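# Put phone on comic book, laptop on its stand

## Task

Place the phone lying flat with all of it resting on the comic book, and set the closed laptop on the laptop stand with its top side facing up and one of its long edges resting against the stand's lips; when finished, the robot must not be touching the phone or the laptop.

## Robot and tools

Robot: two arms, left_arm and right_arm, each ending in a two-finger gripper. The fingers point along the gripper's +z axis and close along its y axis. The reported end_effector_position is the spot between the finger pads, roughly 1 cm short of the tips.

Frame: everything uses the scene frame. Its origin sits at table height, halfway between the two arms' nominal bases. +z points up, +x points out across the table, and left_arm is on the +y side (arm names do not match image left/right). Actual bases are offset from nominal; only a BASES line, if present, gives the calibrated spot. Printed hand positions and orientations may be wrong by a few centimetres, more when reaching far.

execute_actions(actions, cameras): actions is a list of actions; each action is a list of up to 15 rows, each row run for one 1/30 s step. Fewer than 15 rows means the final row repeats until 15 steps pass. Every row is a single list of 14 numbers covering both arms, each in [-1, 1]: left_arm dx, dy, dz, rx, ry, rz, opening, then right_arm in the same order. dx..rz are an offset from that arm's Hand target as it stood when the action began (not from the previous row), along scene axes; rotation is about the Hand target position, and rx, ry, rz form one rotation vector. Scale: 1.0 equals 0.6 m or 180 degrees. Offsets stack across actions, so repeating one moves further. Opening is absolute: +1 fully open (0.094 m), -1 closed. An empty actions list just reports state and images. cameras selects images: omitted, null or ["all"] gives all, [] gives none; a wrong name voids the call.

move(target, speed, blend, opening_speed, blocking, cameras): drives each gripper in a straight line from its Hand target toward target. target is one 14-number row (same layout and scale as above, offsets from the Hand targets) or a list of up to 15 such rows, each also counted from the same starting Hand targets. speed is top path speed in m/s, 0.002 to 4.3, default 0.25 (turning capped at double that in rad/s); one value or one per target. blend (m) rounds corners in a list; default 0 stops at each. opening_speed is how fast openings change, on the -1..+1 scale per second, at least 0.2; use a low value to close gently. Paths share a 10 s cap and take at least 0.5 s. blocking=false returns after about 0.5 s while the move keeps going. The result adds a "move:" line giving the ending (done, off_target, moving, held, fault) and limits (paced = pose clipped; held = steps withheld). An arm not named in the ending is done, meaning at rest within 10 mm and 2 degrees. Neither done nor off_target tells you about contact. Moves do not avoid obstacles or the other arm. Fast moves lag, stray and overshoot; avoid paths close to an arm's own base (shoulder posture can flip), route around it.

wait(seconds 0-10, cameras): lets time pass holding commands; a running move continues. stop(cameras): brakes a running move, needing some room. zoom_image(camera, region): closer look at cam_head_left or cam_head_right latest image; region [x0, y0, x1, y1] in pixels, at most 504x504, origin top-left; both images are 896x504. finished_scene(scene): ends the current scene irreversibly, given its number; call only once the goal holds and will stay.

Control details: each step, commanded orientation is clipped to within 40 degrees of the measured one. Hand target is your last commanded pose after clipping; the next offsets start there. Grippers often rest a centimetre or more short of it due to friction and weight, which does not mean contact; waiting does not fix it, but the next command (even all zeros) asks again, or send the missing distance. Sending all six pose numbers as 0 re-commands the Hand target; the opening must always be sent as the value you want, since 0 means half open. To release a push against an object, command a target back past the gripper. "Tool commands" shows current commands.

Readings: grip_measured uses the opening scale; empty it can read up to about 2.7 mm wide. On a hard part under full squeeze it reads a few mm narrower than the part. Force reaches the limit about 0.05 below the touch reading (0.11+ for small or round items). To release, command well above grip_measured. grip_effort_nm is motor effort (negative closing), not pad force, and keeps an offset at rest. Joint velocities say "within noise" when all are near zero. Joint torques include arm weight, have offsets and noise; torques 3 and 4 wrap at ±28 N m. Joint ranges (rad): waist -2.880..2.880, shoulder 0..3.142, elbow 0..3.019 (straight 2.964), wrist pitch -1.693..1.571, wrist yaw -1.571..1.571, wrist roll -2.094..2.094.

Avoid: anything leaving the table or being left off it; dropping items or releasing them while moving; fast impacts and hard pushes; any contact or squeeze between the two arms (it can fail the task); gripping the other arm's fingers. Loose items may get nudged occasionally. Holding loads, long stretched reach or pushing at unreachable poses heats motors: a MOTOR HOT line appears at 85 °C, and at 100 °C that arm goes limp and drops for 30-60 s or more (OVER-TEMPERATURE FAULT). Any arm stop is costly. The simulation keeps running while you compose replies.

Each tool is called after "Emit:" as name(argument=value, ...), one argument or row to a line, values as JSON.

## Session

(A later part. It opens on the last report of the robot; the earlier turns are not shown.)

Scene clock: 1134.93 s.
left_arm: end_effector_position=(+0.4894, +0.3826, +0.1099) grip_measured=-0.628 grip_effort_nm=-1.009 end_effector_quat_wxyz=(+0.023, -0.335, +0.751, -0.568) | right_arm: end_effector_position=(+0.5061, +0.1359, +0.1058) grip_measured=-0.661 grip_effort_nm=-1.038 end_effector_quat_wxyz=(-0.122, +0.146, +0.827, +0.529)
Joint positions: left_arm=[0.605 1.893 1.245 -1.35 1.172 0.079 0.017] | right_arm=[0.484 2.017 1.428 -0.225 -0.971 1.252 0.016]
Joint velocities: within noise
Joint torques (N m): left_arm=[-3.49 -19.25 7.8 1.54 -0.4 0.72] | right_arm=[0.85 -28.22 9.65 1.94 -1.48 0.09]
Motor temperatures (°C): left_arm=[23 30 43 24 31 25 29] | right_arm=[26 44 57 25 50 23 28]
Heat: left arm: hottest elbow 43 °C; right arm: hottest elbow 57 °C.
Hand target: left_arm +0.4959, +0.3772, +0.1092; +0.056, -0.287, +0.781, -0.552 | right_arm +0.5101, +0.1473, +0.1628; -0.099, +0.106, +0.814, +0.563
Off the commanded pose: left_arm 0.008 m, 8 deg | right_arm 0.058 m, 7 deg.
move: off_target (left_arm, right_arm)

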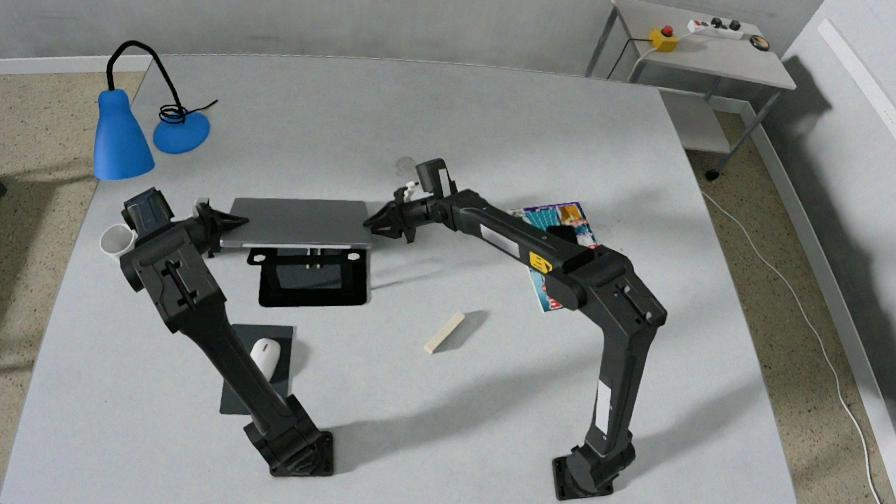

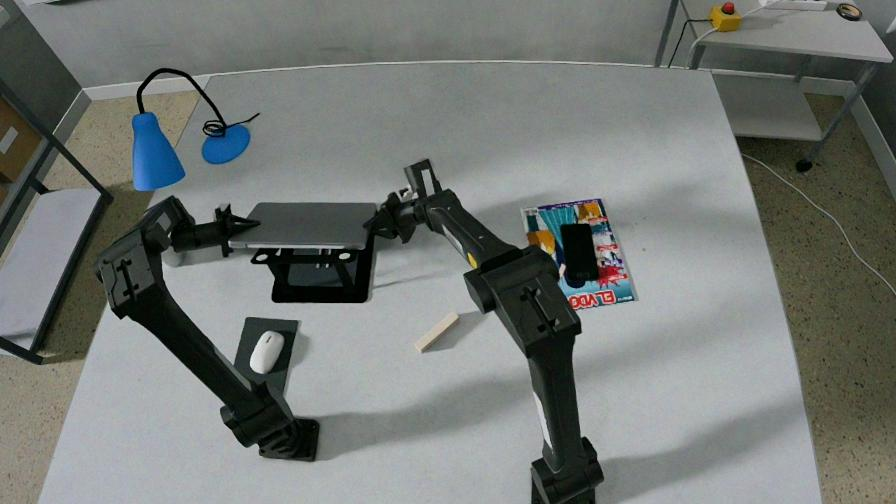

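Emit:
move(
  target=[0,-0.018,-0.04,0,0,0,-0.85,0.0,-0.018,-0.04,0,0,0,-0.85],
  speed=0.05,
)

Emit:
zoom_image(
  camera="cam_head_left",
  region=[180, 150, 440, 320],
)

Emit:
zoom_image(
  camera="cam_head_right",
  region=[180, 150, 440, 320],
)

Scene clock: 1140.33 s.
left_arm: end_effector_position=(+0.4908, +0.3767, +0.0969) grip_measured=-0.625 grip_effort_nm=-1.009 end_effector_quat_wxyz=(+0.031, -0.341, +0.743, -0.575) | right_arm: end_effector_position=(+0.5083, +0.1292, +0.1025) grip_measured=-0.667 grip_effort_nm=-1.038 end_effector_quat_wxyz=(-0.116, +0.141, +0.824, +0.536)
Joint positions: left_arm=[0.597 1.897 1.205 -1.255 1.201 0.025 0.018] | right_arm=[0.472 2.019 1.412 -0.196 -0.983 1.242 0.016]
Joint velocities: within noise
Joint torques (N m): left_arm=[-3.55 -17.26 7.1 1.81 -1.2 0.79] | right_arm=[0.67 -26.34 8.44 2.19 -1.47 0.01]
Motor temperatures (°C): left_arm=[23 31 42 24 31 25 29] | right_arm=[26 44 55 25 50 23 28]
Heat: left arm: hottest elbow 42 °C; right arm: hottest elbow 55 °C.
Hand target: left_arm +0.4959, +0.3662, +0.0853; +0.056, -0.287, +0.781, -0.552 | right_arm +0.5100, +0.1366, +0.1387; -0.099, +0.106, +0.814, +0.563
Off the commanded pose: left_arm 0.016 m, 8 deg | right_arm 0.037 m, 6 deg.
move: off_target (left_arm, right_arm)

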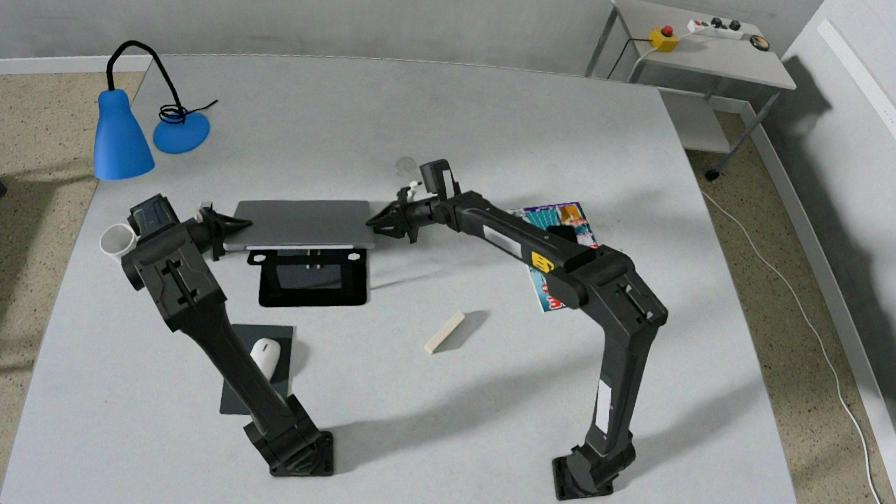

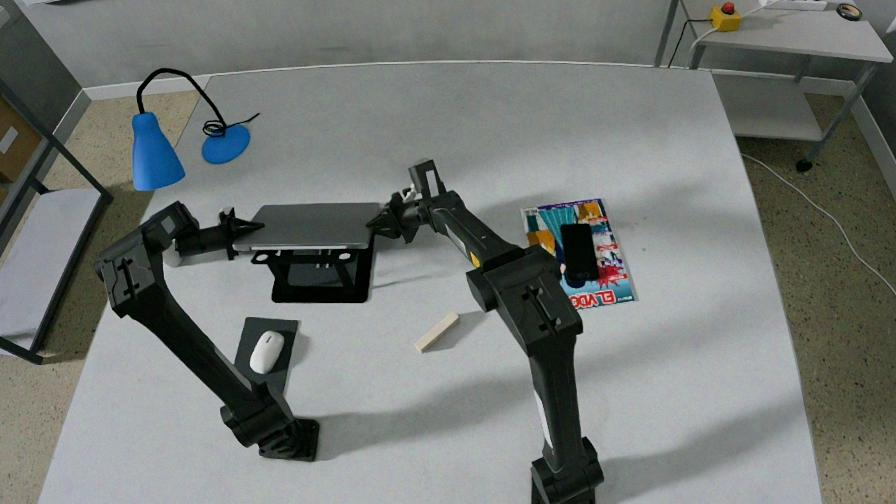

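Scaled by 1.938.

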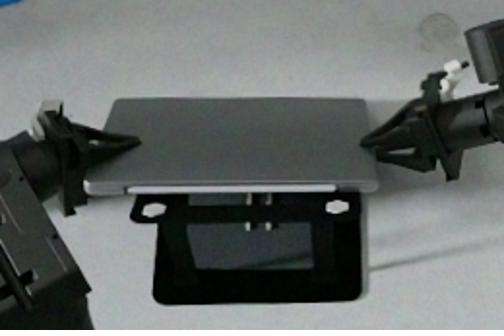

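Scaled by 1.938.

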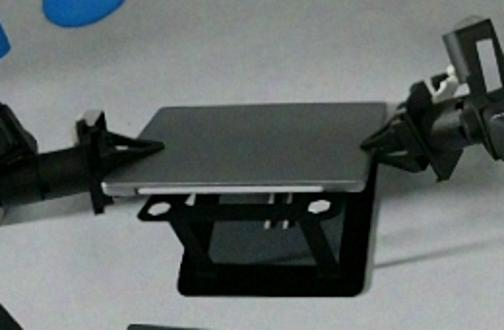

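Emit:
move(
  target=[-0.01,0,-0.04,0,0,0,-0.85,-0.01,0,-0.055,0,0,0,-0.85],
  speed=0.05,
)

Emit:
zoom_image(
  camera="cam_head_left",
  region=[180, 150, 440, 320],
)

Emit:
zoom_image(
  camera="cam_head_right",
  region=[180, 150, 440, 320],
)

Scene clock: 1149.73 s.
left_arm: end_effector_position=(+0.4911, +0.3755, +0.0852) grip_measured=-0.614 grip_effort_nm=-1.009 end_effector_quat_wxyz=(+0.036, -0.342, +0.739, -0.580) | right_arm: end_effector_position=(+0.5110, +0.1271, +0.0977) grip_measured=-0.677 grip_effort_nm=-1.033 end_effector_quat_wxyz=(-0.103, +0.134, +0.818, +0.550)
Joint positions: left_arm=[0.596 1.913 1.184 -1.2 1.217 0.008 0.018] | right_arm=[0.467 2.026 1.385 -0.105 -0.989 1.26 0.015]
Joint velocities: within noise
Joint torques (N m): left_arm=[-3.66 -15.85 6.28 1.72 -1.92 1.12] | right_arm=[1.44 -23.71 7.31 2.26 -1.21 -0.11]
Motor temperatures (°C): left_arm=[23 31 41 24 32 25 29] | right_arm=[26 43 53 25 50 23 29]
Heat: left arm: hottest elbow 41 °C; right arm: hottest elbow 53 °C.
Hand target: left_arm +0.4899, +0.3663, +0.0612; +0.056, -0.287, +0.781, -0.552 | right_arm +0.5040, +0.1366, +0.1057; -0.099, +0.106, +0.814, +0.563
Off the commanded pose: left_arm 0.026 m, 9 deg | right_arm 0.014 m, 4 deg.
move: off_target (left_arm, right_arm)

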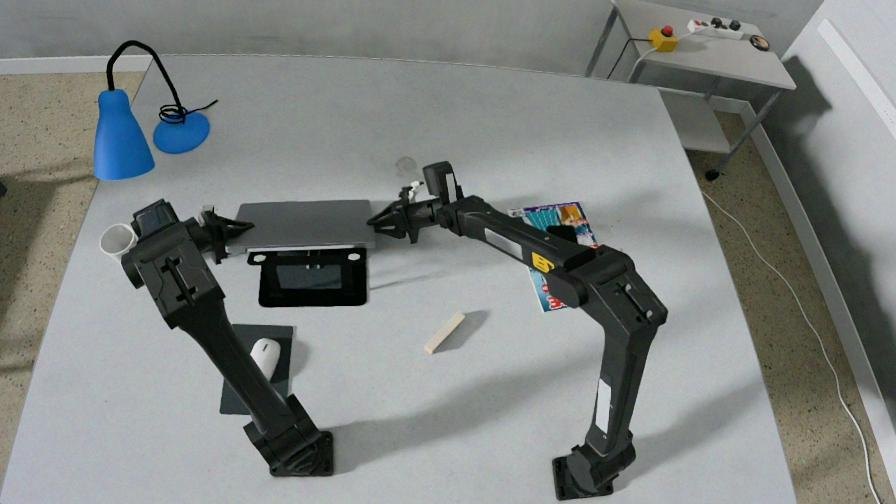

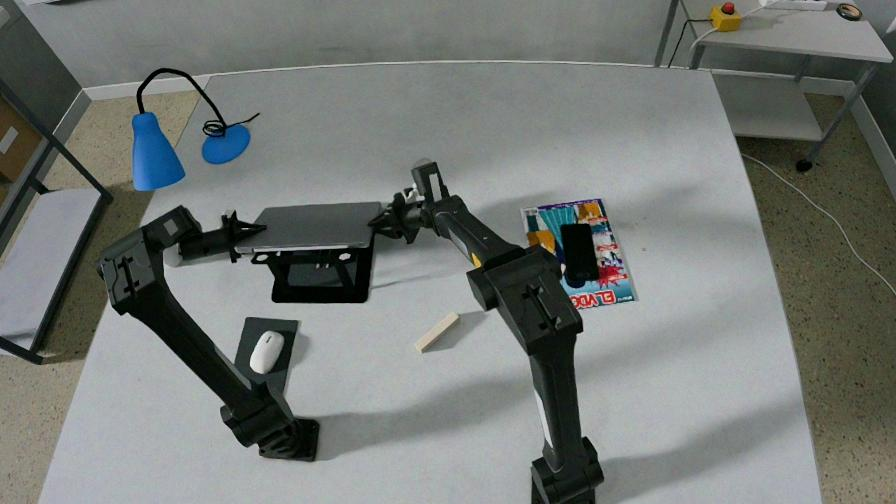

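Scaled by 1.938.

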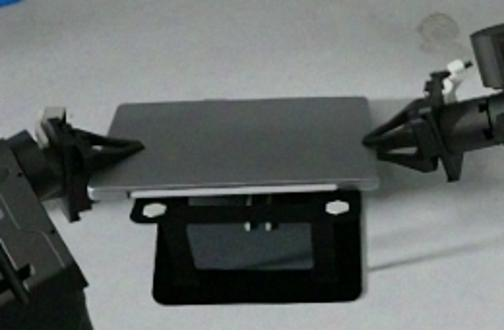

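Scaled by 1.938.

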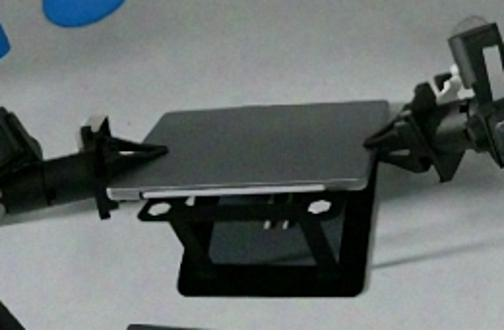

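Emit:
zoom_image(
  camera="cam_head_right",
  region=[240, 190, 420, 310],
)

Emit:
zoom_image(
  camera="cam_head_left",
  region=[210, 190, 400, 310],
)

Scaled by 2.800.

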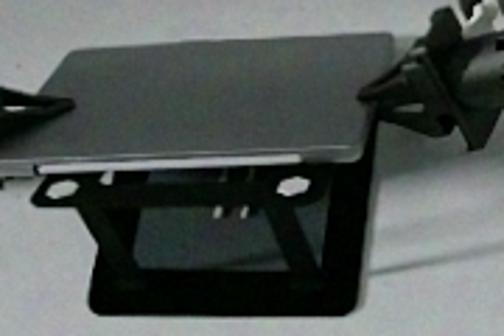

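Scaled by 2.653.

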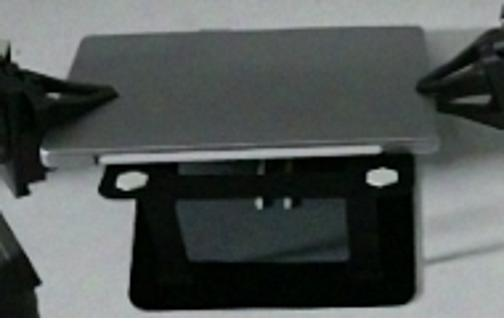

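Emit:
move(
  target=[-0.05,0,0.05,0,0,0,-0.85,-0.05,0,0.02,0,0,0,-0.85],
  speed=0.06,
)

Emit:
zoom_image(
  camera="cam_head_left",
  region=[180, 170, 420, 320],
)

Emit:
zoom_image(
  camera="cam_head_right",
  region=[210, 170, 440, 320],
)

Scene clock: 1159.23 s.
left_arm: end_effector_position=(+0.4677, +0.3677, +0.0871) grip_measured=-0.614 grip_effort_nm=-1.004 end_effector_quat_wxyz=(+0.024, -0.349, +0.740, -0.574) | right_arm: end_effector_position=(+0.4903, +0.1190, +0.0945) grip_measured=-0.680 grip_effort_nm=-1.043 end_effector_quat_wxyz=(-0.106, +0.139, +0.816, +0.551)
Joint positions: left_arm=[0.61 1.872 1.128 -1.234 1.192 0.035 0.018] | right_arm=[0.47 1.987 1.302 -0.054 -0.988 1.281 0.015]
Joint velocities: within noise
Joint torques (N m): left_arm=[-0.85 -19.6 5.57 -0.05 -1.51 1.31] | right_arm=[2.78 -25.52 6.68 1.87 -0.58 -0.01]
Motor temperatures (°C): left_arm=[23 30 40 24 34 25 29] | right_arm=[26 43 50 25 49 23 29]
Heat: left arm: hottest elbow 40 °C; right arm: hottest elbow 50 °C.
Hand target: left_arm +0.4599, +0.3663, +0.0912; +0.056, -0.287, +0.781, -0.552 | right_arm +0.4740, +0.1366, +0.1177; -0.099, +0.106, +0.814, +0.563
Off the commanded pose: left_arm 0.009 m, 10 deg | right_arm 0.033 m, 4 deg.
move: off_target (left_arm, right_arm)

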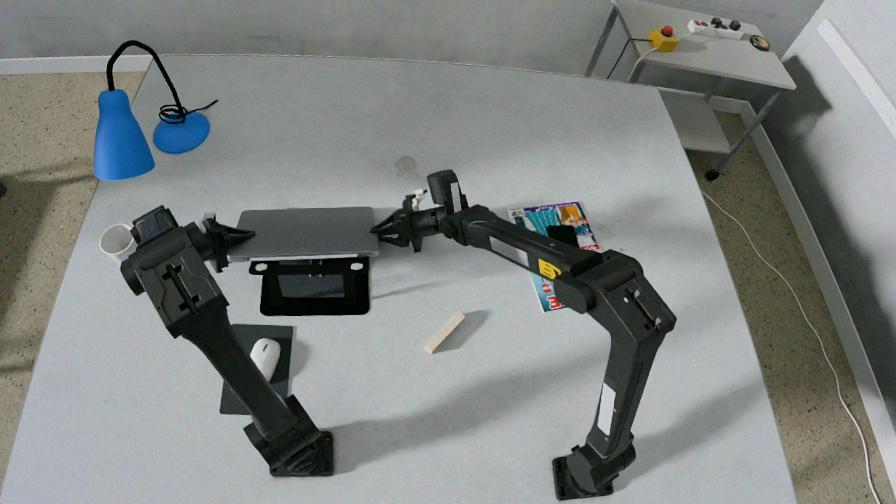

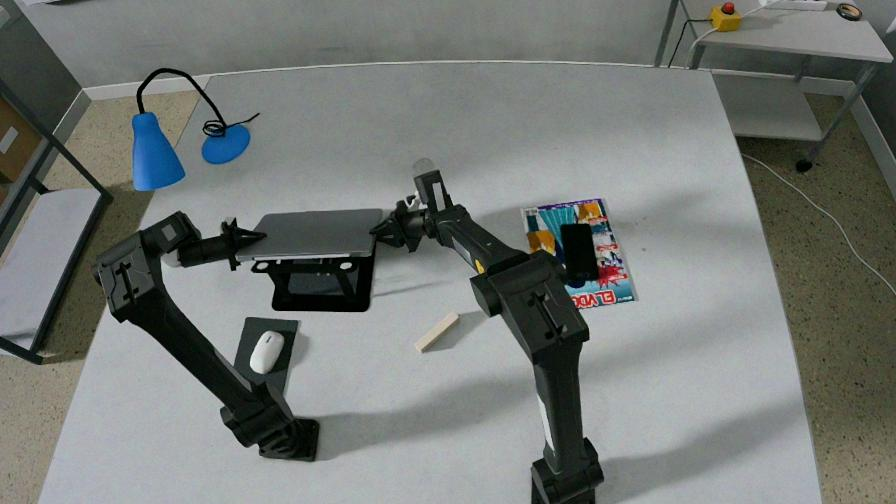

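Scaled by 2.100.

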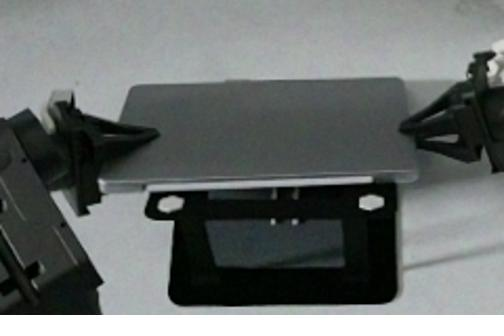

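Scaled by 2.191.

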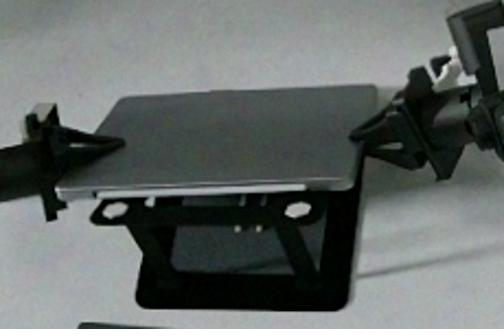

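Emit:
move(
  target=[0.0,-0.0,-0.02,0,0,0,-0.85,0.0,-0.01,-0.06,0,0,0,-0.85],
  speed=0.05,
)

Emit:
zoom_image(
  camera="cam_head_left",
  region=[180, 170, 420, 320],
)

Emit:
zoom_image(
  camera="cam_head_right",
  region=[210, 170, 440, 320],
)

Scene clock: 1170.83 s.
left_arm: end_effector_position=(+0.4676, +0.3677, +0.0870) grip_measured=-0.614 grip_effort_nm=-1.013 end_effector_quat_wxyz=(+0.023, -0.350, +0.740, -0.574) | right_arm: end_effector_position=(+0.4898, +0.1188, +0.0936) grip_measured=-0.680 grip_effort_nm=-1.043 end_effector_quat_wxyz=(-0.095, +0.132, +0.811, +0.562)
Joint positions: left_arm=[0.61 1.872 1.128 -1.235 1.191 0.033 0.018] | right_arm=[0.47 1.987 1.279 0.015 -0.988 1.293 0.015]
Joint velocities: within noise
Joint torques (N m): left_arm=[-1.14 -17.55 5.23 0.53 -1.57 1.43] | right_arm=[2.08 -20.84 6.12 2 -0.8 -0.21]
Motor temperatures (°C): left_arm=[23 30 39 24 34 26 30] | right_arm=[26 42 47 25 47 23 29]
Heat: left arm: hottest elbow 39 °C; right arm: hottest elbow 47 °C.
Hand target: left_arm +0.4599, +0.3662, +0.0792; +0.056, -0.287, +0.781, -0.552 | right_arm +0.4741, +0.1305, +0.0816; -0.099, +0.106, +0.814, +0.563
Off the commanded pose: left_arm 0.011 m, 10 deg | right_arm 0.023 m, 3 deg.
move: off_target (left_arm, right_arm)

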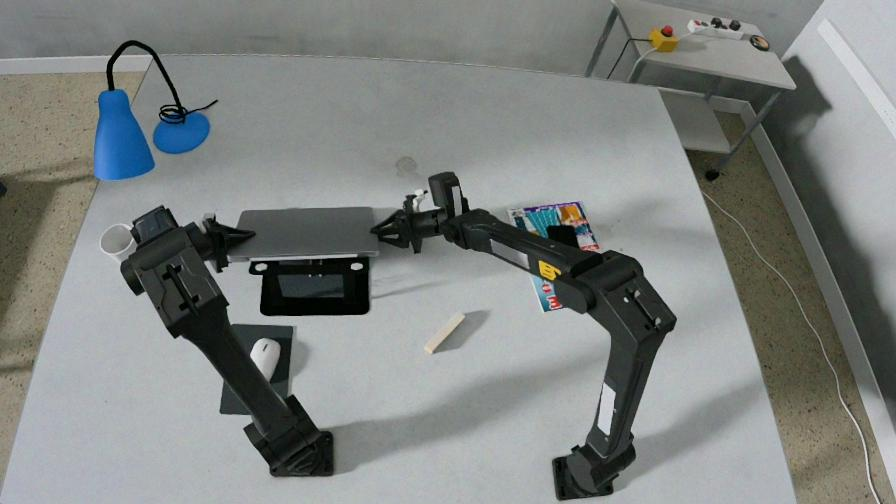

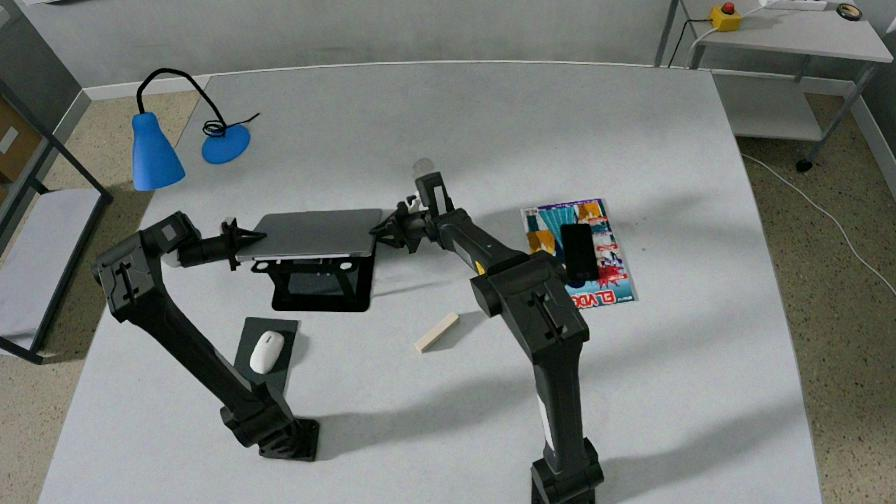

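Scaled by 2.100.

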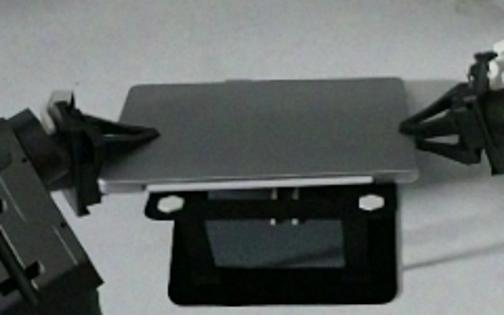

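Scaled by 2.191.

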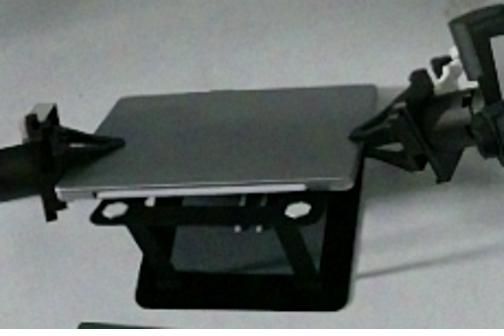

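Emit:
move(
  target=[
    [0,0,0.055,0,0,0,-0.85,0,0.01,0.1,0,0,0,-0.85],
    [-0.025,0,0.055,0,0,0,-0.85,-0.05,0.01,0.1,0,0,0,-0.85],
  ],
  speed=0.06,
)

Emit:
zoom_image(
  camera="cam_head_left",
  region=[180, 170, 420, 320],
)

Emit:
zoom_image(
  camera="cam_head_right",
  region=[210, 170, 440, 320],
)

Scene clock: 1175.77 s.
left_arm: end_effector_position=(+0.4470, +0.3647, +0.0946) grip_measured=-0.618 grip_effort_nm=-1.004 end_effector_quat_wxyz=(+0.013, -0.344, +0.748, -0.567) | right_arm: end_effector_position=(+0.4586, +0.1155, +0.0963) grip_measured=-0.680 grip_effort_nm=-1.038 end_effector_quat_wxyz=(-0.114, +0.150, +0.821, +0.539)
Joint positions: left_arm=[0.629 1.84 1.104 -1.321 1.157 0.115 0.018] | right_arm=[0.493 1.921 1.213 -0.048 -0.961 1.302 0.015]
Joint velocities: within noise
Joint torques (N m): left_arm=[-1.44 -20.19 6.79 -0.42 -0.58 1.11] | right_arm=[3.08 -26.4 7.21 2.07 -0.83 0.07]
Motor temperatures (°C): left_arm=[23 30 38 24 34 26 30] | right_arm=[26 41 46 25 46 24 29]
Heat: left arm: hottest elbow 38 °C; right arm: hottest elbow 46 °C.
Hand target: left_arm +0.4448, +0.3662, +0.1122; +0.056, -0.287, +0.781, -0.552 | right_arm +0.4442, +0.1365, +0.1418; -0.099, +0.106, +0.814, +0.563
Off the commanded pose: left_arm 0.018 m, 9 deg | right_arm 0.052 m, 6 deg.
move: off_target (left_arm, right_arm)

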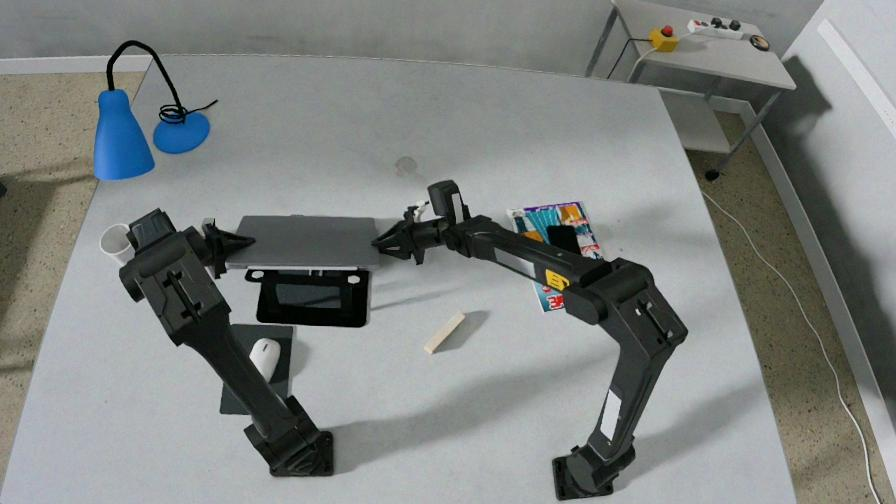

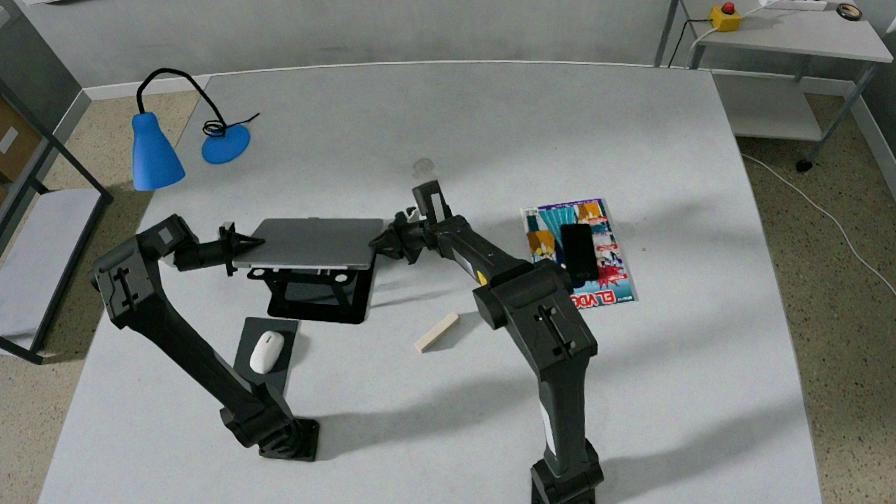

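Scaled by 2.100.

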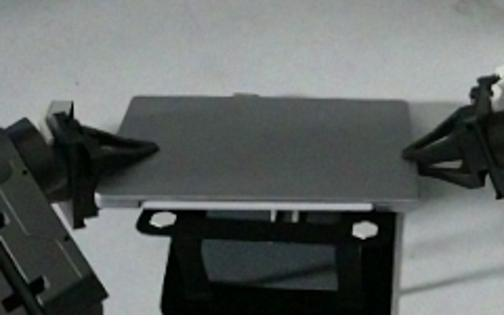

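Scaled by 2.191.

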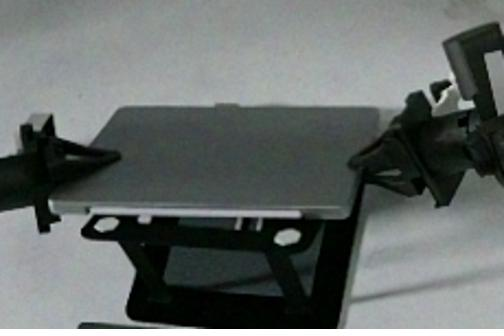

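Emit:
move(
  target=[0,0,0.07,0,0,0,-0.85,0,0.0,0.07,0,0,0,-0.85],
  speed=0.08,
)

Emit:
zoom_image(
  camera="cam_head_left",
  region=[180, 170, 420, 340],
)

Emit:
zoom_image(
  camera="cam_head_right",
  region=[210, 170, 440, 340],
)

Scene clock: 1192.93 s.
left_arm: end_effector_position=(+0.4352, +0.3633, +0.1195) grip_measured=-0.624 grip_effort_nm=-1.004 end_effector_quat_wxyz=(+0.002, -0.350, +0.749, -0.562) | right_arm: end_effector_position=(+0.4470, +0.1153, +0.1151) grip_measured=-0.680 grip_effort_nm=-1.043 end_effector_quat_wxyz=(-0.128, +0.155, +0.824, +0.530)
Joint positions: left_arm=[0.64 1.782 1.104 -1.412 1.133 0.13 0.018] | right_arm=[0.501 1.873 1.212 -0.131 -0.963 1.302 0.015]
Joint velocities: within noise
Joint torques (N m): left_arm=[-1.79 -20.78 10.66 -1.13 0.23 0.97] | right_arm=[2.49 -27.52 9.73 1.36 -0.79 0.08]
Motor temperatures (°C): left_arm=[23 31 37 24 32 26 30] | right_arm=[26 41 43 25 44 23 29]
Heat: left arm: hottest elbow 37 °C; right arm: hottest wrist yaw 44 °C.
Hand target: left_arm +0.4449, +0.3662, +0.1542; +0.056, -0.287, +0.781, -0.552 | right_arm +0.4441, +0.1366, +0.1836; -0.099, +0.106, +0.814, +0.563
Off the commanded pose: left_arm 0.036 m, 10 deg | right_arm 0.072 m, 8 deg.
move: off_target (left_arm, right_arm)

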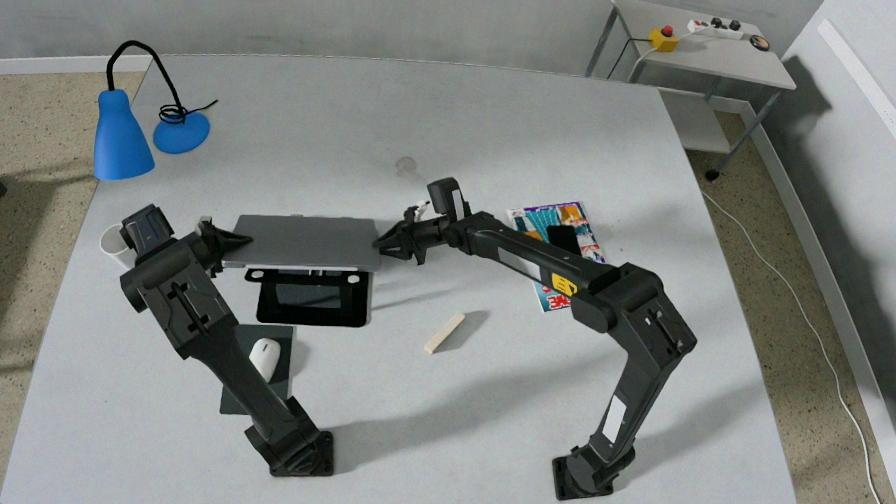

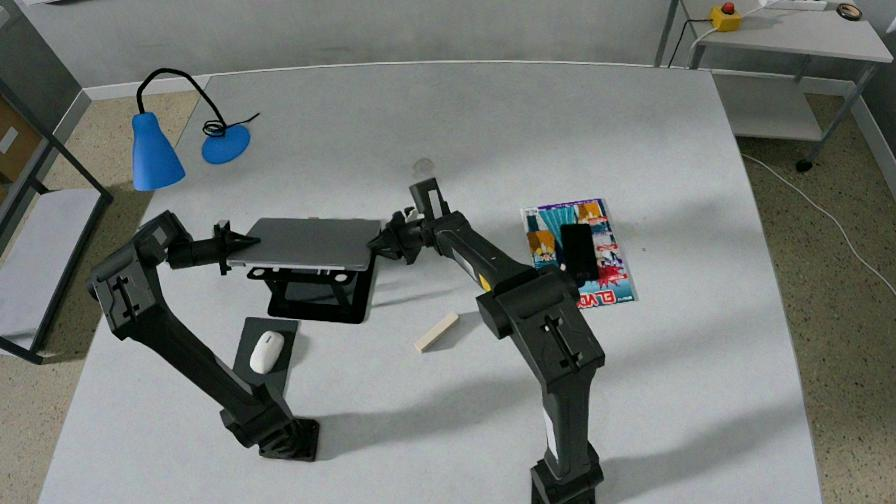

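Scaled by 2.100.

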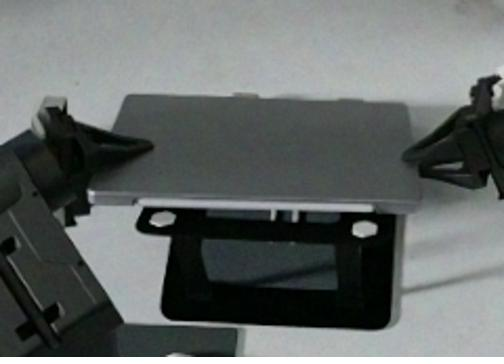

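Scaled by 2.191.

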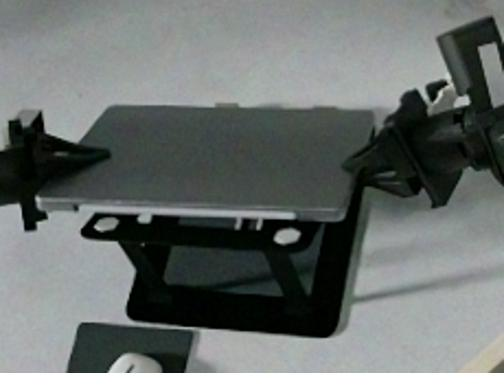

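Emit:
move(
  target=[0.0,0,-0.08,0,0,0,-0.85,0,0.0,-0.08,0,0,0,-0.85],
  speed=0.06,
)

Emit:
zoom_image(
  camera="cam_head_left",
  region=[180, 170, 420, 340],
)

Emit:
zoom_image(
  camera="cam_head_right",
  region=[210, 170, 440, 340],
)

Scene clock: 1199.20 s.
left_arm: end_effector_position=(+0.4413, +0.3670, +0.1037) grip_measured=-0.625 grip_effort_nm=-1.009 end_effector_quat_wxyz=(+0.016, -0.342, +0.751, -0.564) | right_arm: end_effector_position=(+0.4463, +0.1181, +0.1059) grip_measured=-0.680 grip_effort_nm=-1.038 end_effector_quat_wxyz=(-0.117, +0.148, +0.822, +0.538)
Joint positions: left_arm=[0.64 1.816 1.102 -1.353 1.146 0.139 0.018] | right_arm=[0.507 1.887 1.191 -0.056 -0.955 1.31 0.015]
Joint velocities: within noise
Joint torques (N m): left_arm=[-1.67 -17.14 7.3 0.77 -0.25 0.95] | right_arm=[2.02 -22.59 8.5 2.56 -0.99 -0.04]
Motor temperatures (°C): left_arm=[23 31 37 24 32 26 30] | right_arm=[26 42 43 25 44 23 29]
Heat: left arm: hottest elbow 37 °C; right arm: hottest wrist yaw 44 °C.
Hand target: left_arm +0.4448, +0.3662, +0.1062; +0.056, -0.287, +0.781, -0.552 | right_arm +0.4441, +0.1366, +0.1358; -0.099, +0.106, +0.814, +0.563
Off the commanded pose: left_arm 0.004 m, 9 deg | right_arm 0.035 m, 6 deg.
move: off_target (left_arm, right_arm)

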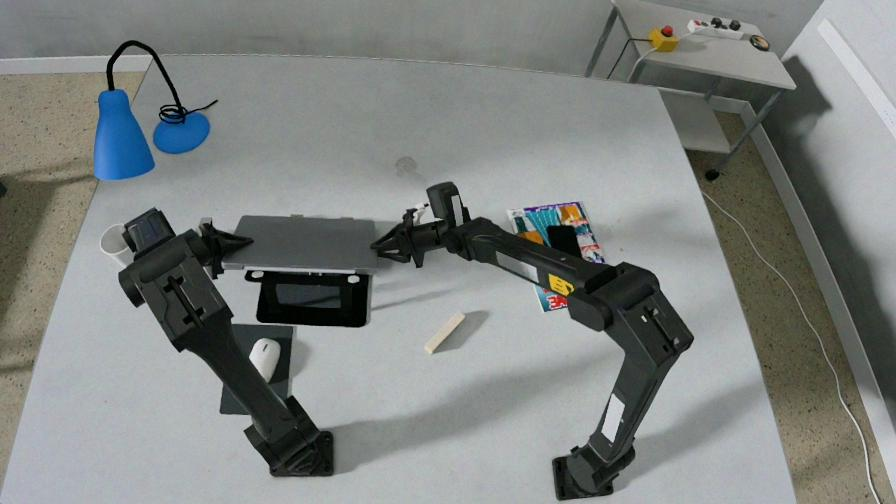

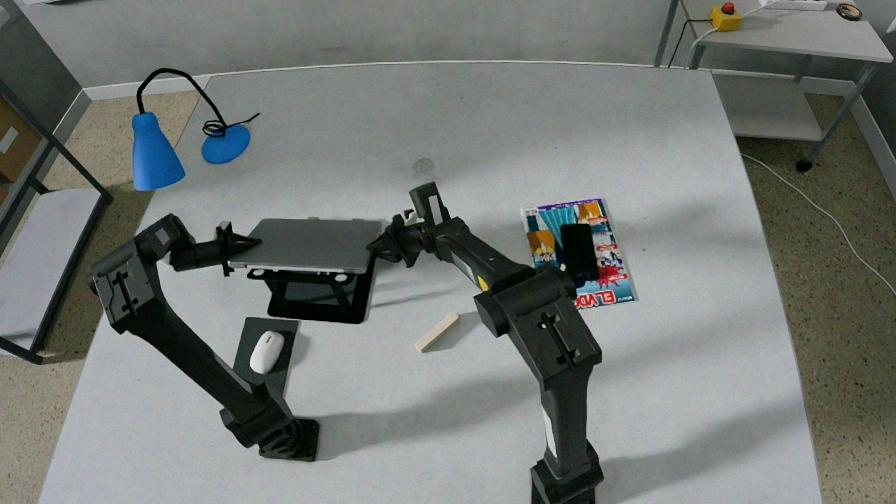

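Scaled by 2.100.

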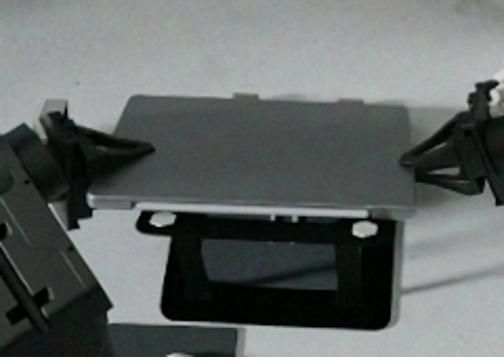

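Scaled by 2.191.

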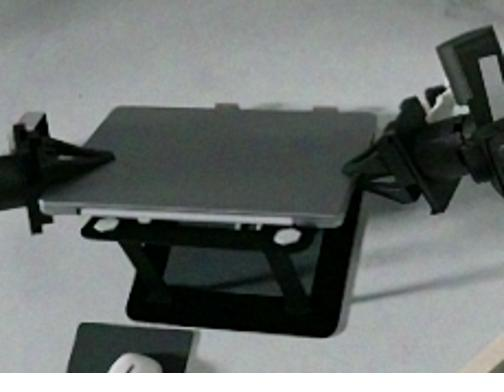

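Emit:
move(
  target=[0.0,0,-0.045,0,0,0,-0.85,0,0.0,-0.05,0,0,0,-0.85],
  speed=0.05,
)

Emit:
zoom_image(
  camera="cam_head_left",
  region=[180, 170, 420, 340],
)

Emit:
zoom_image(
  camera="cam_head_right",
  region=[210, 170, 440, 340],
)

Scene clock: 1202.77 s.
left_arm: end_effector_position=(+0.4457, +0.3687, +0.0914) grip_measured=-0.624 grip_effort_nm=-1.004 end_effector_quat_wxyz=(+0.025, -0.343, +0.746, -0.571) | right_arm: end_effector_position=(+0.4522, +0.1201, +0.0995) grip_measured=-0.680 grip_effort_nm=-1.038 end_effector_quat_wxyz=(-0.106, +0.143, +0.817, +0.549)
Joint positions: left_arm=[0.64 1.845 1.096 -1.305 1.169 0.131 0.018] | right_arm=[0.505 1.909 1.185 0.018 -0.955 1.326 0.015]
Joint velocities: within noise
Joint torques (N m): left_arm=[-2.49 -15.56 5.94 1.4 -1.06 1.01] | right_arm=[2.26 -20.48 7.53 2.45 -0.95 -0.11]
Motor temperatures (°C): left_arm=[23 31 37 24 32 26 30] | right_arm=[26 42 43 25 44 23 29]
Heat: left arm: hottest elbow 37 °C; right arm: hottest wrist yaw 44 °C.
Hand target: left_arm +0.4448, +0.3662, +0.0791; +0.056, -0.287, +0.781, -0.552 | right_arm +0.4441, +0.1366, +0.1058; -0.099, +0.106, +0.814, +0.563
Off the commanded pose: left_arm 0.013 m, 9 deg | right_arm 0.019 m, 5 deg.
move: off_target (left_arm, right_arm)

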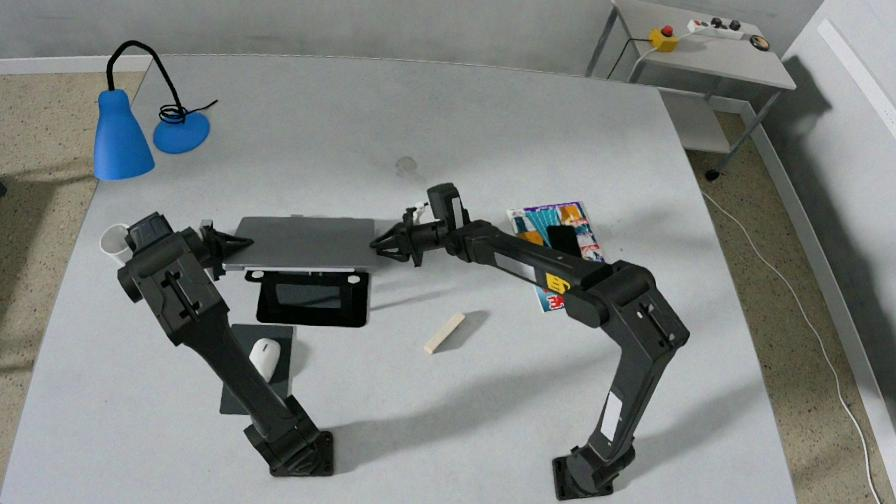

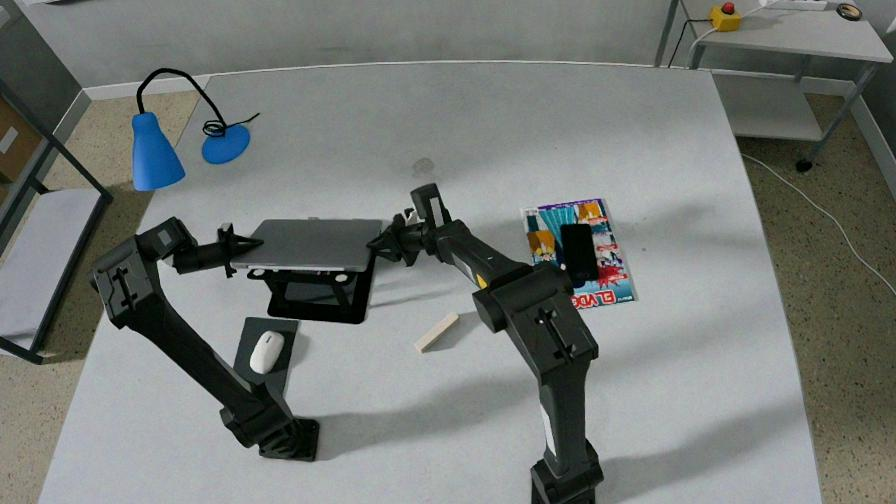

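Scaled by 2.100.

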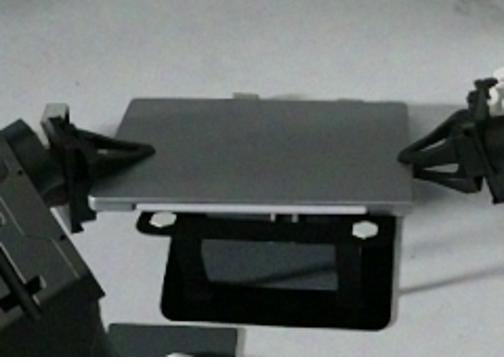

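Scaled by 2.191.

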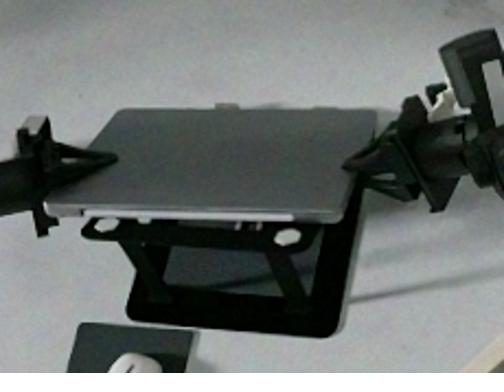

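Emit:
move(
  target=[0.02,0,-0.02,0,0,0,-0.85,0.025,0.0,-0.03,0,0,0,-0.85],
  speed=0.05,
)

Emit:
zoom_image(
  camera="cam_head_left",
  region=[200, 190, 400, 340],
)

Emit:
zoom_image(
  camera="cam_head_right",
  region=[220, 190, 420, 340],
)

Scene clock: 1211.17 s.
left_arm: end_effector_position=(+0.4497, +0.3700, +0.0868) grip_measured=-0.624 grip_effort_nm=-1.009 end_effector_quat_wxyz=(+0.028, -0.346, +0.741, -0.575) | right_arm: end_effector_position=(+0.4553, +0.1197, +0.0934) grip_measured=-0.680 grip_effort_nm=-1.048 end_effector_quat_wxyz=(-0.105, +0.137, +0.813, +0.556)
Joint positions: left_arm=[0.639 1.858 1.096 -1.276 1.183 0.112 0.018] | right_arm=[0.499 1.93 1.185 0.055 -0.971 1.327 0.015]
Joint velocities: within noise
Joint torques (N m): left_arm=[-3.31 -14.04 7.72 1.96 -1.35 0.94] | right_arm=[1.67 -17.67 9.88 1.74 -0.74 -0.26]
Motor temperatures (°C): left_arm=[23 31 37 24 32 26 30] | right_arm=[26 42 42 25 43 23 29]
Heat: left arm: hottest elbow 37 °C; right arm: hottest wrist yaw 43 °C.
Hand target: left_arm +0.4568, +0.3663, +0.0670; +0.056, -0.287, +0.781, -0.552 | right_arm +0.4591, +0.1366, +0.0877; -0.099, +0.106, +0.814, +0.563
Off the commanded pose: left_arm 0.021 m, 9 deg | right_arm 0.018 m, 4 deg.
move: off_target (left_arm, right_arm)

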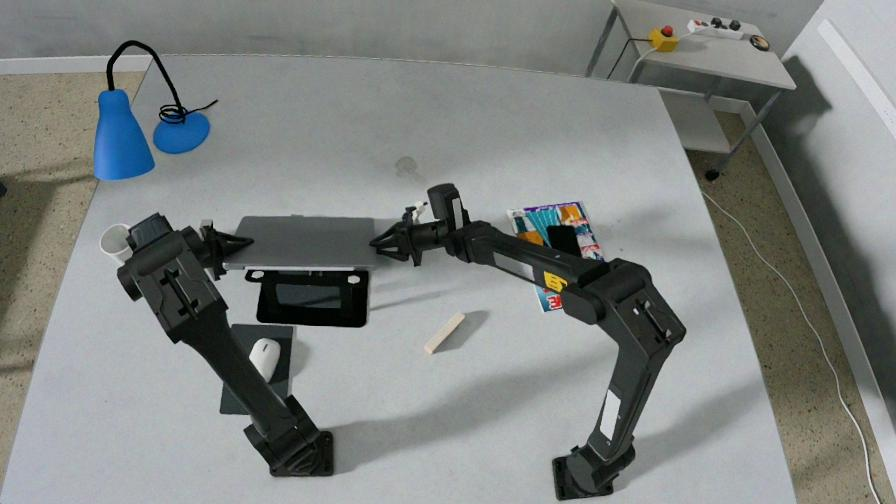

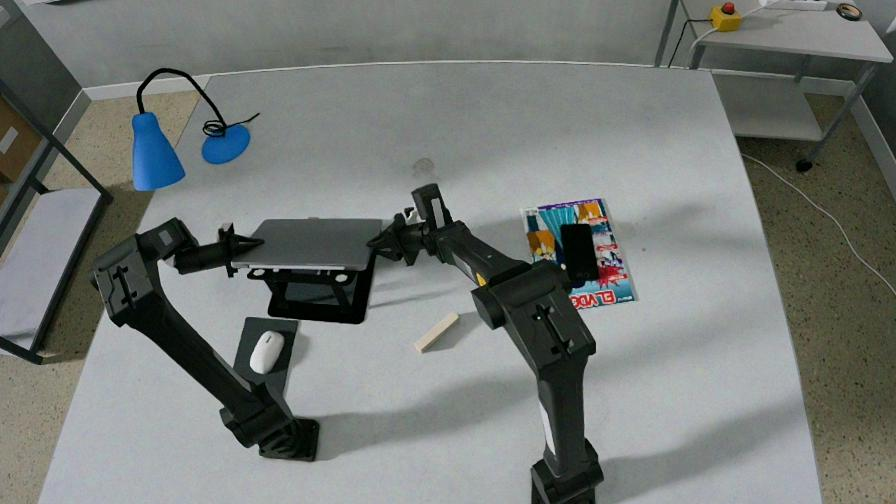

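Scaled by 2.520.

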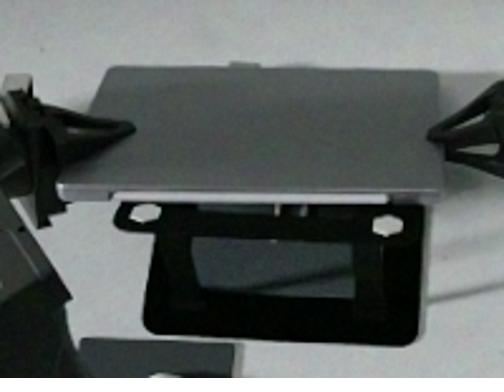

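Scaled by 2.520.

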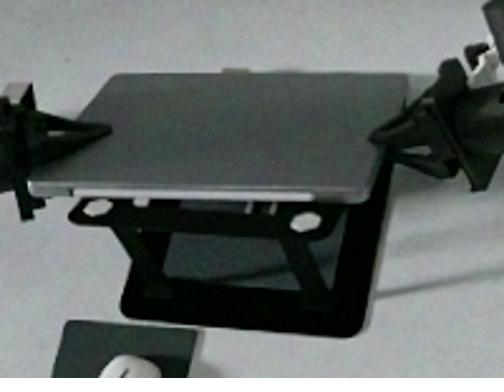

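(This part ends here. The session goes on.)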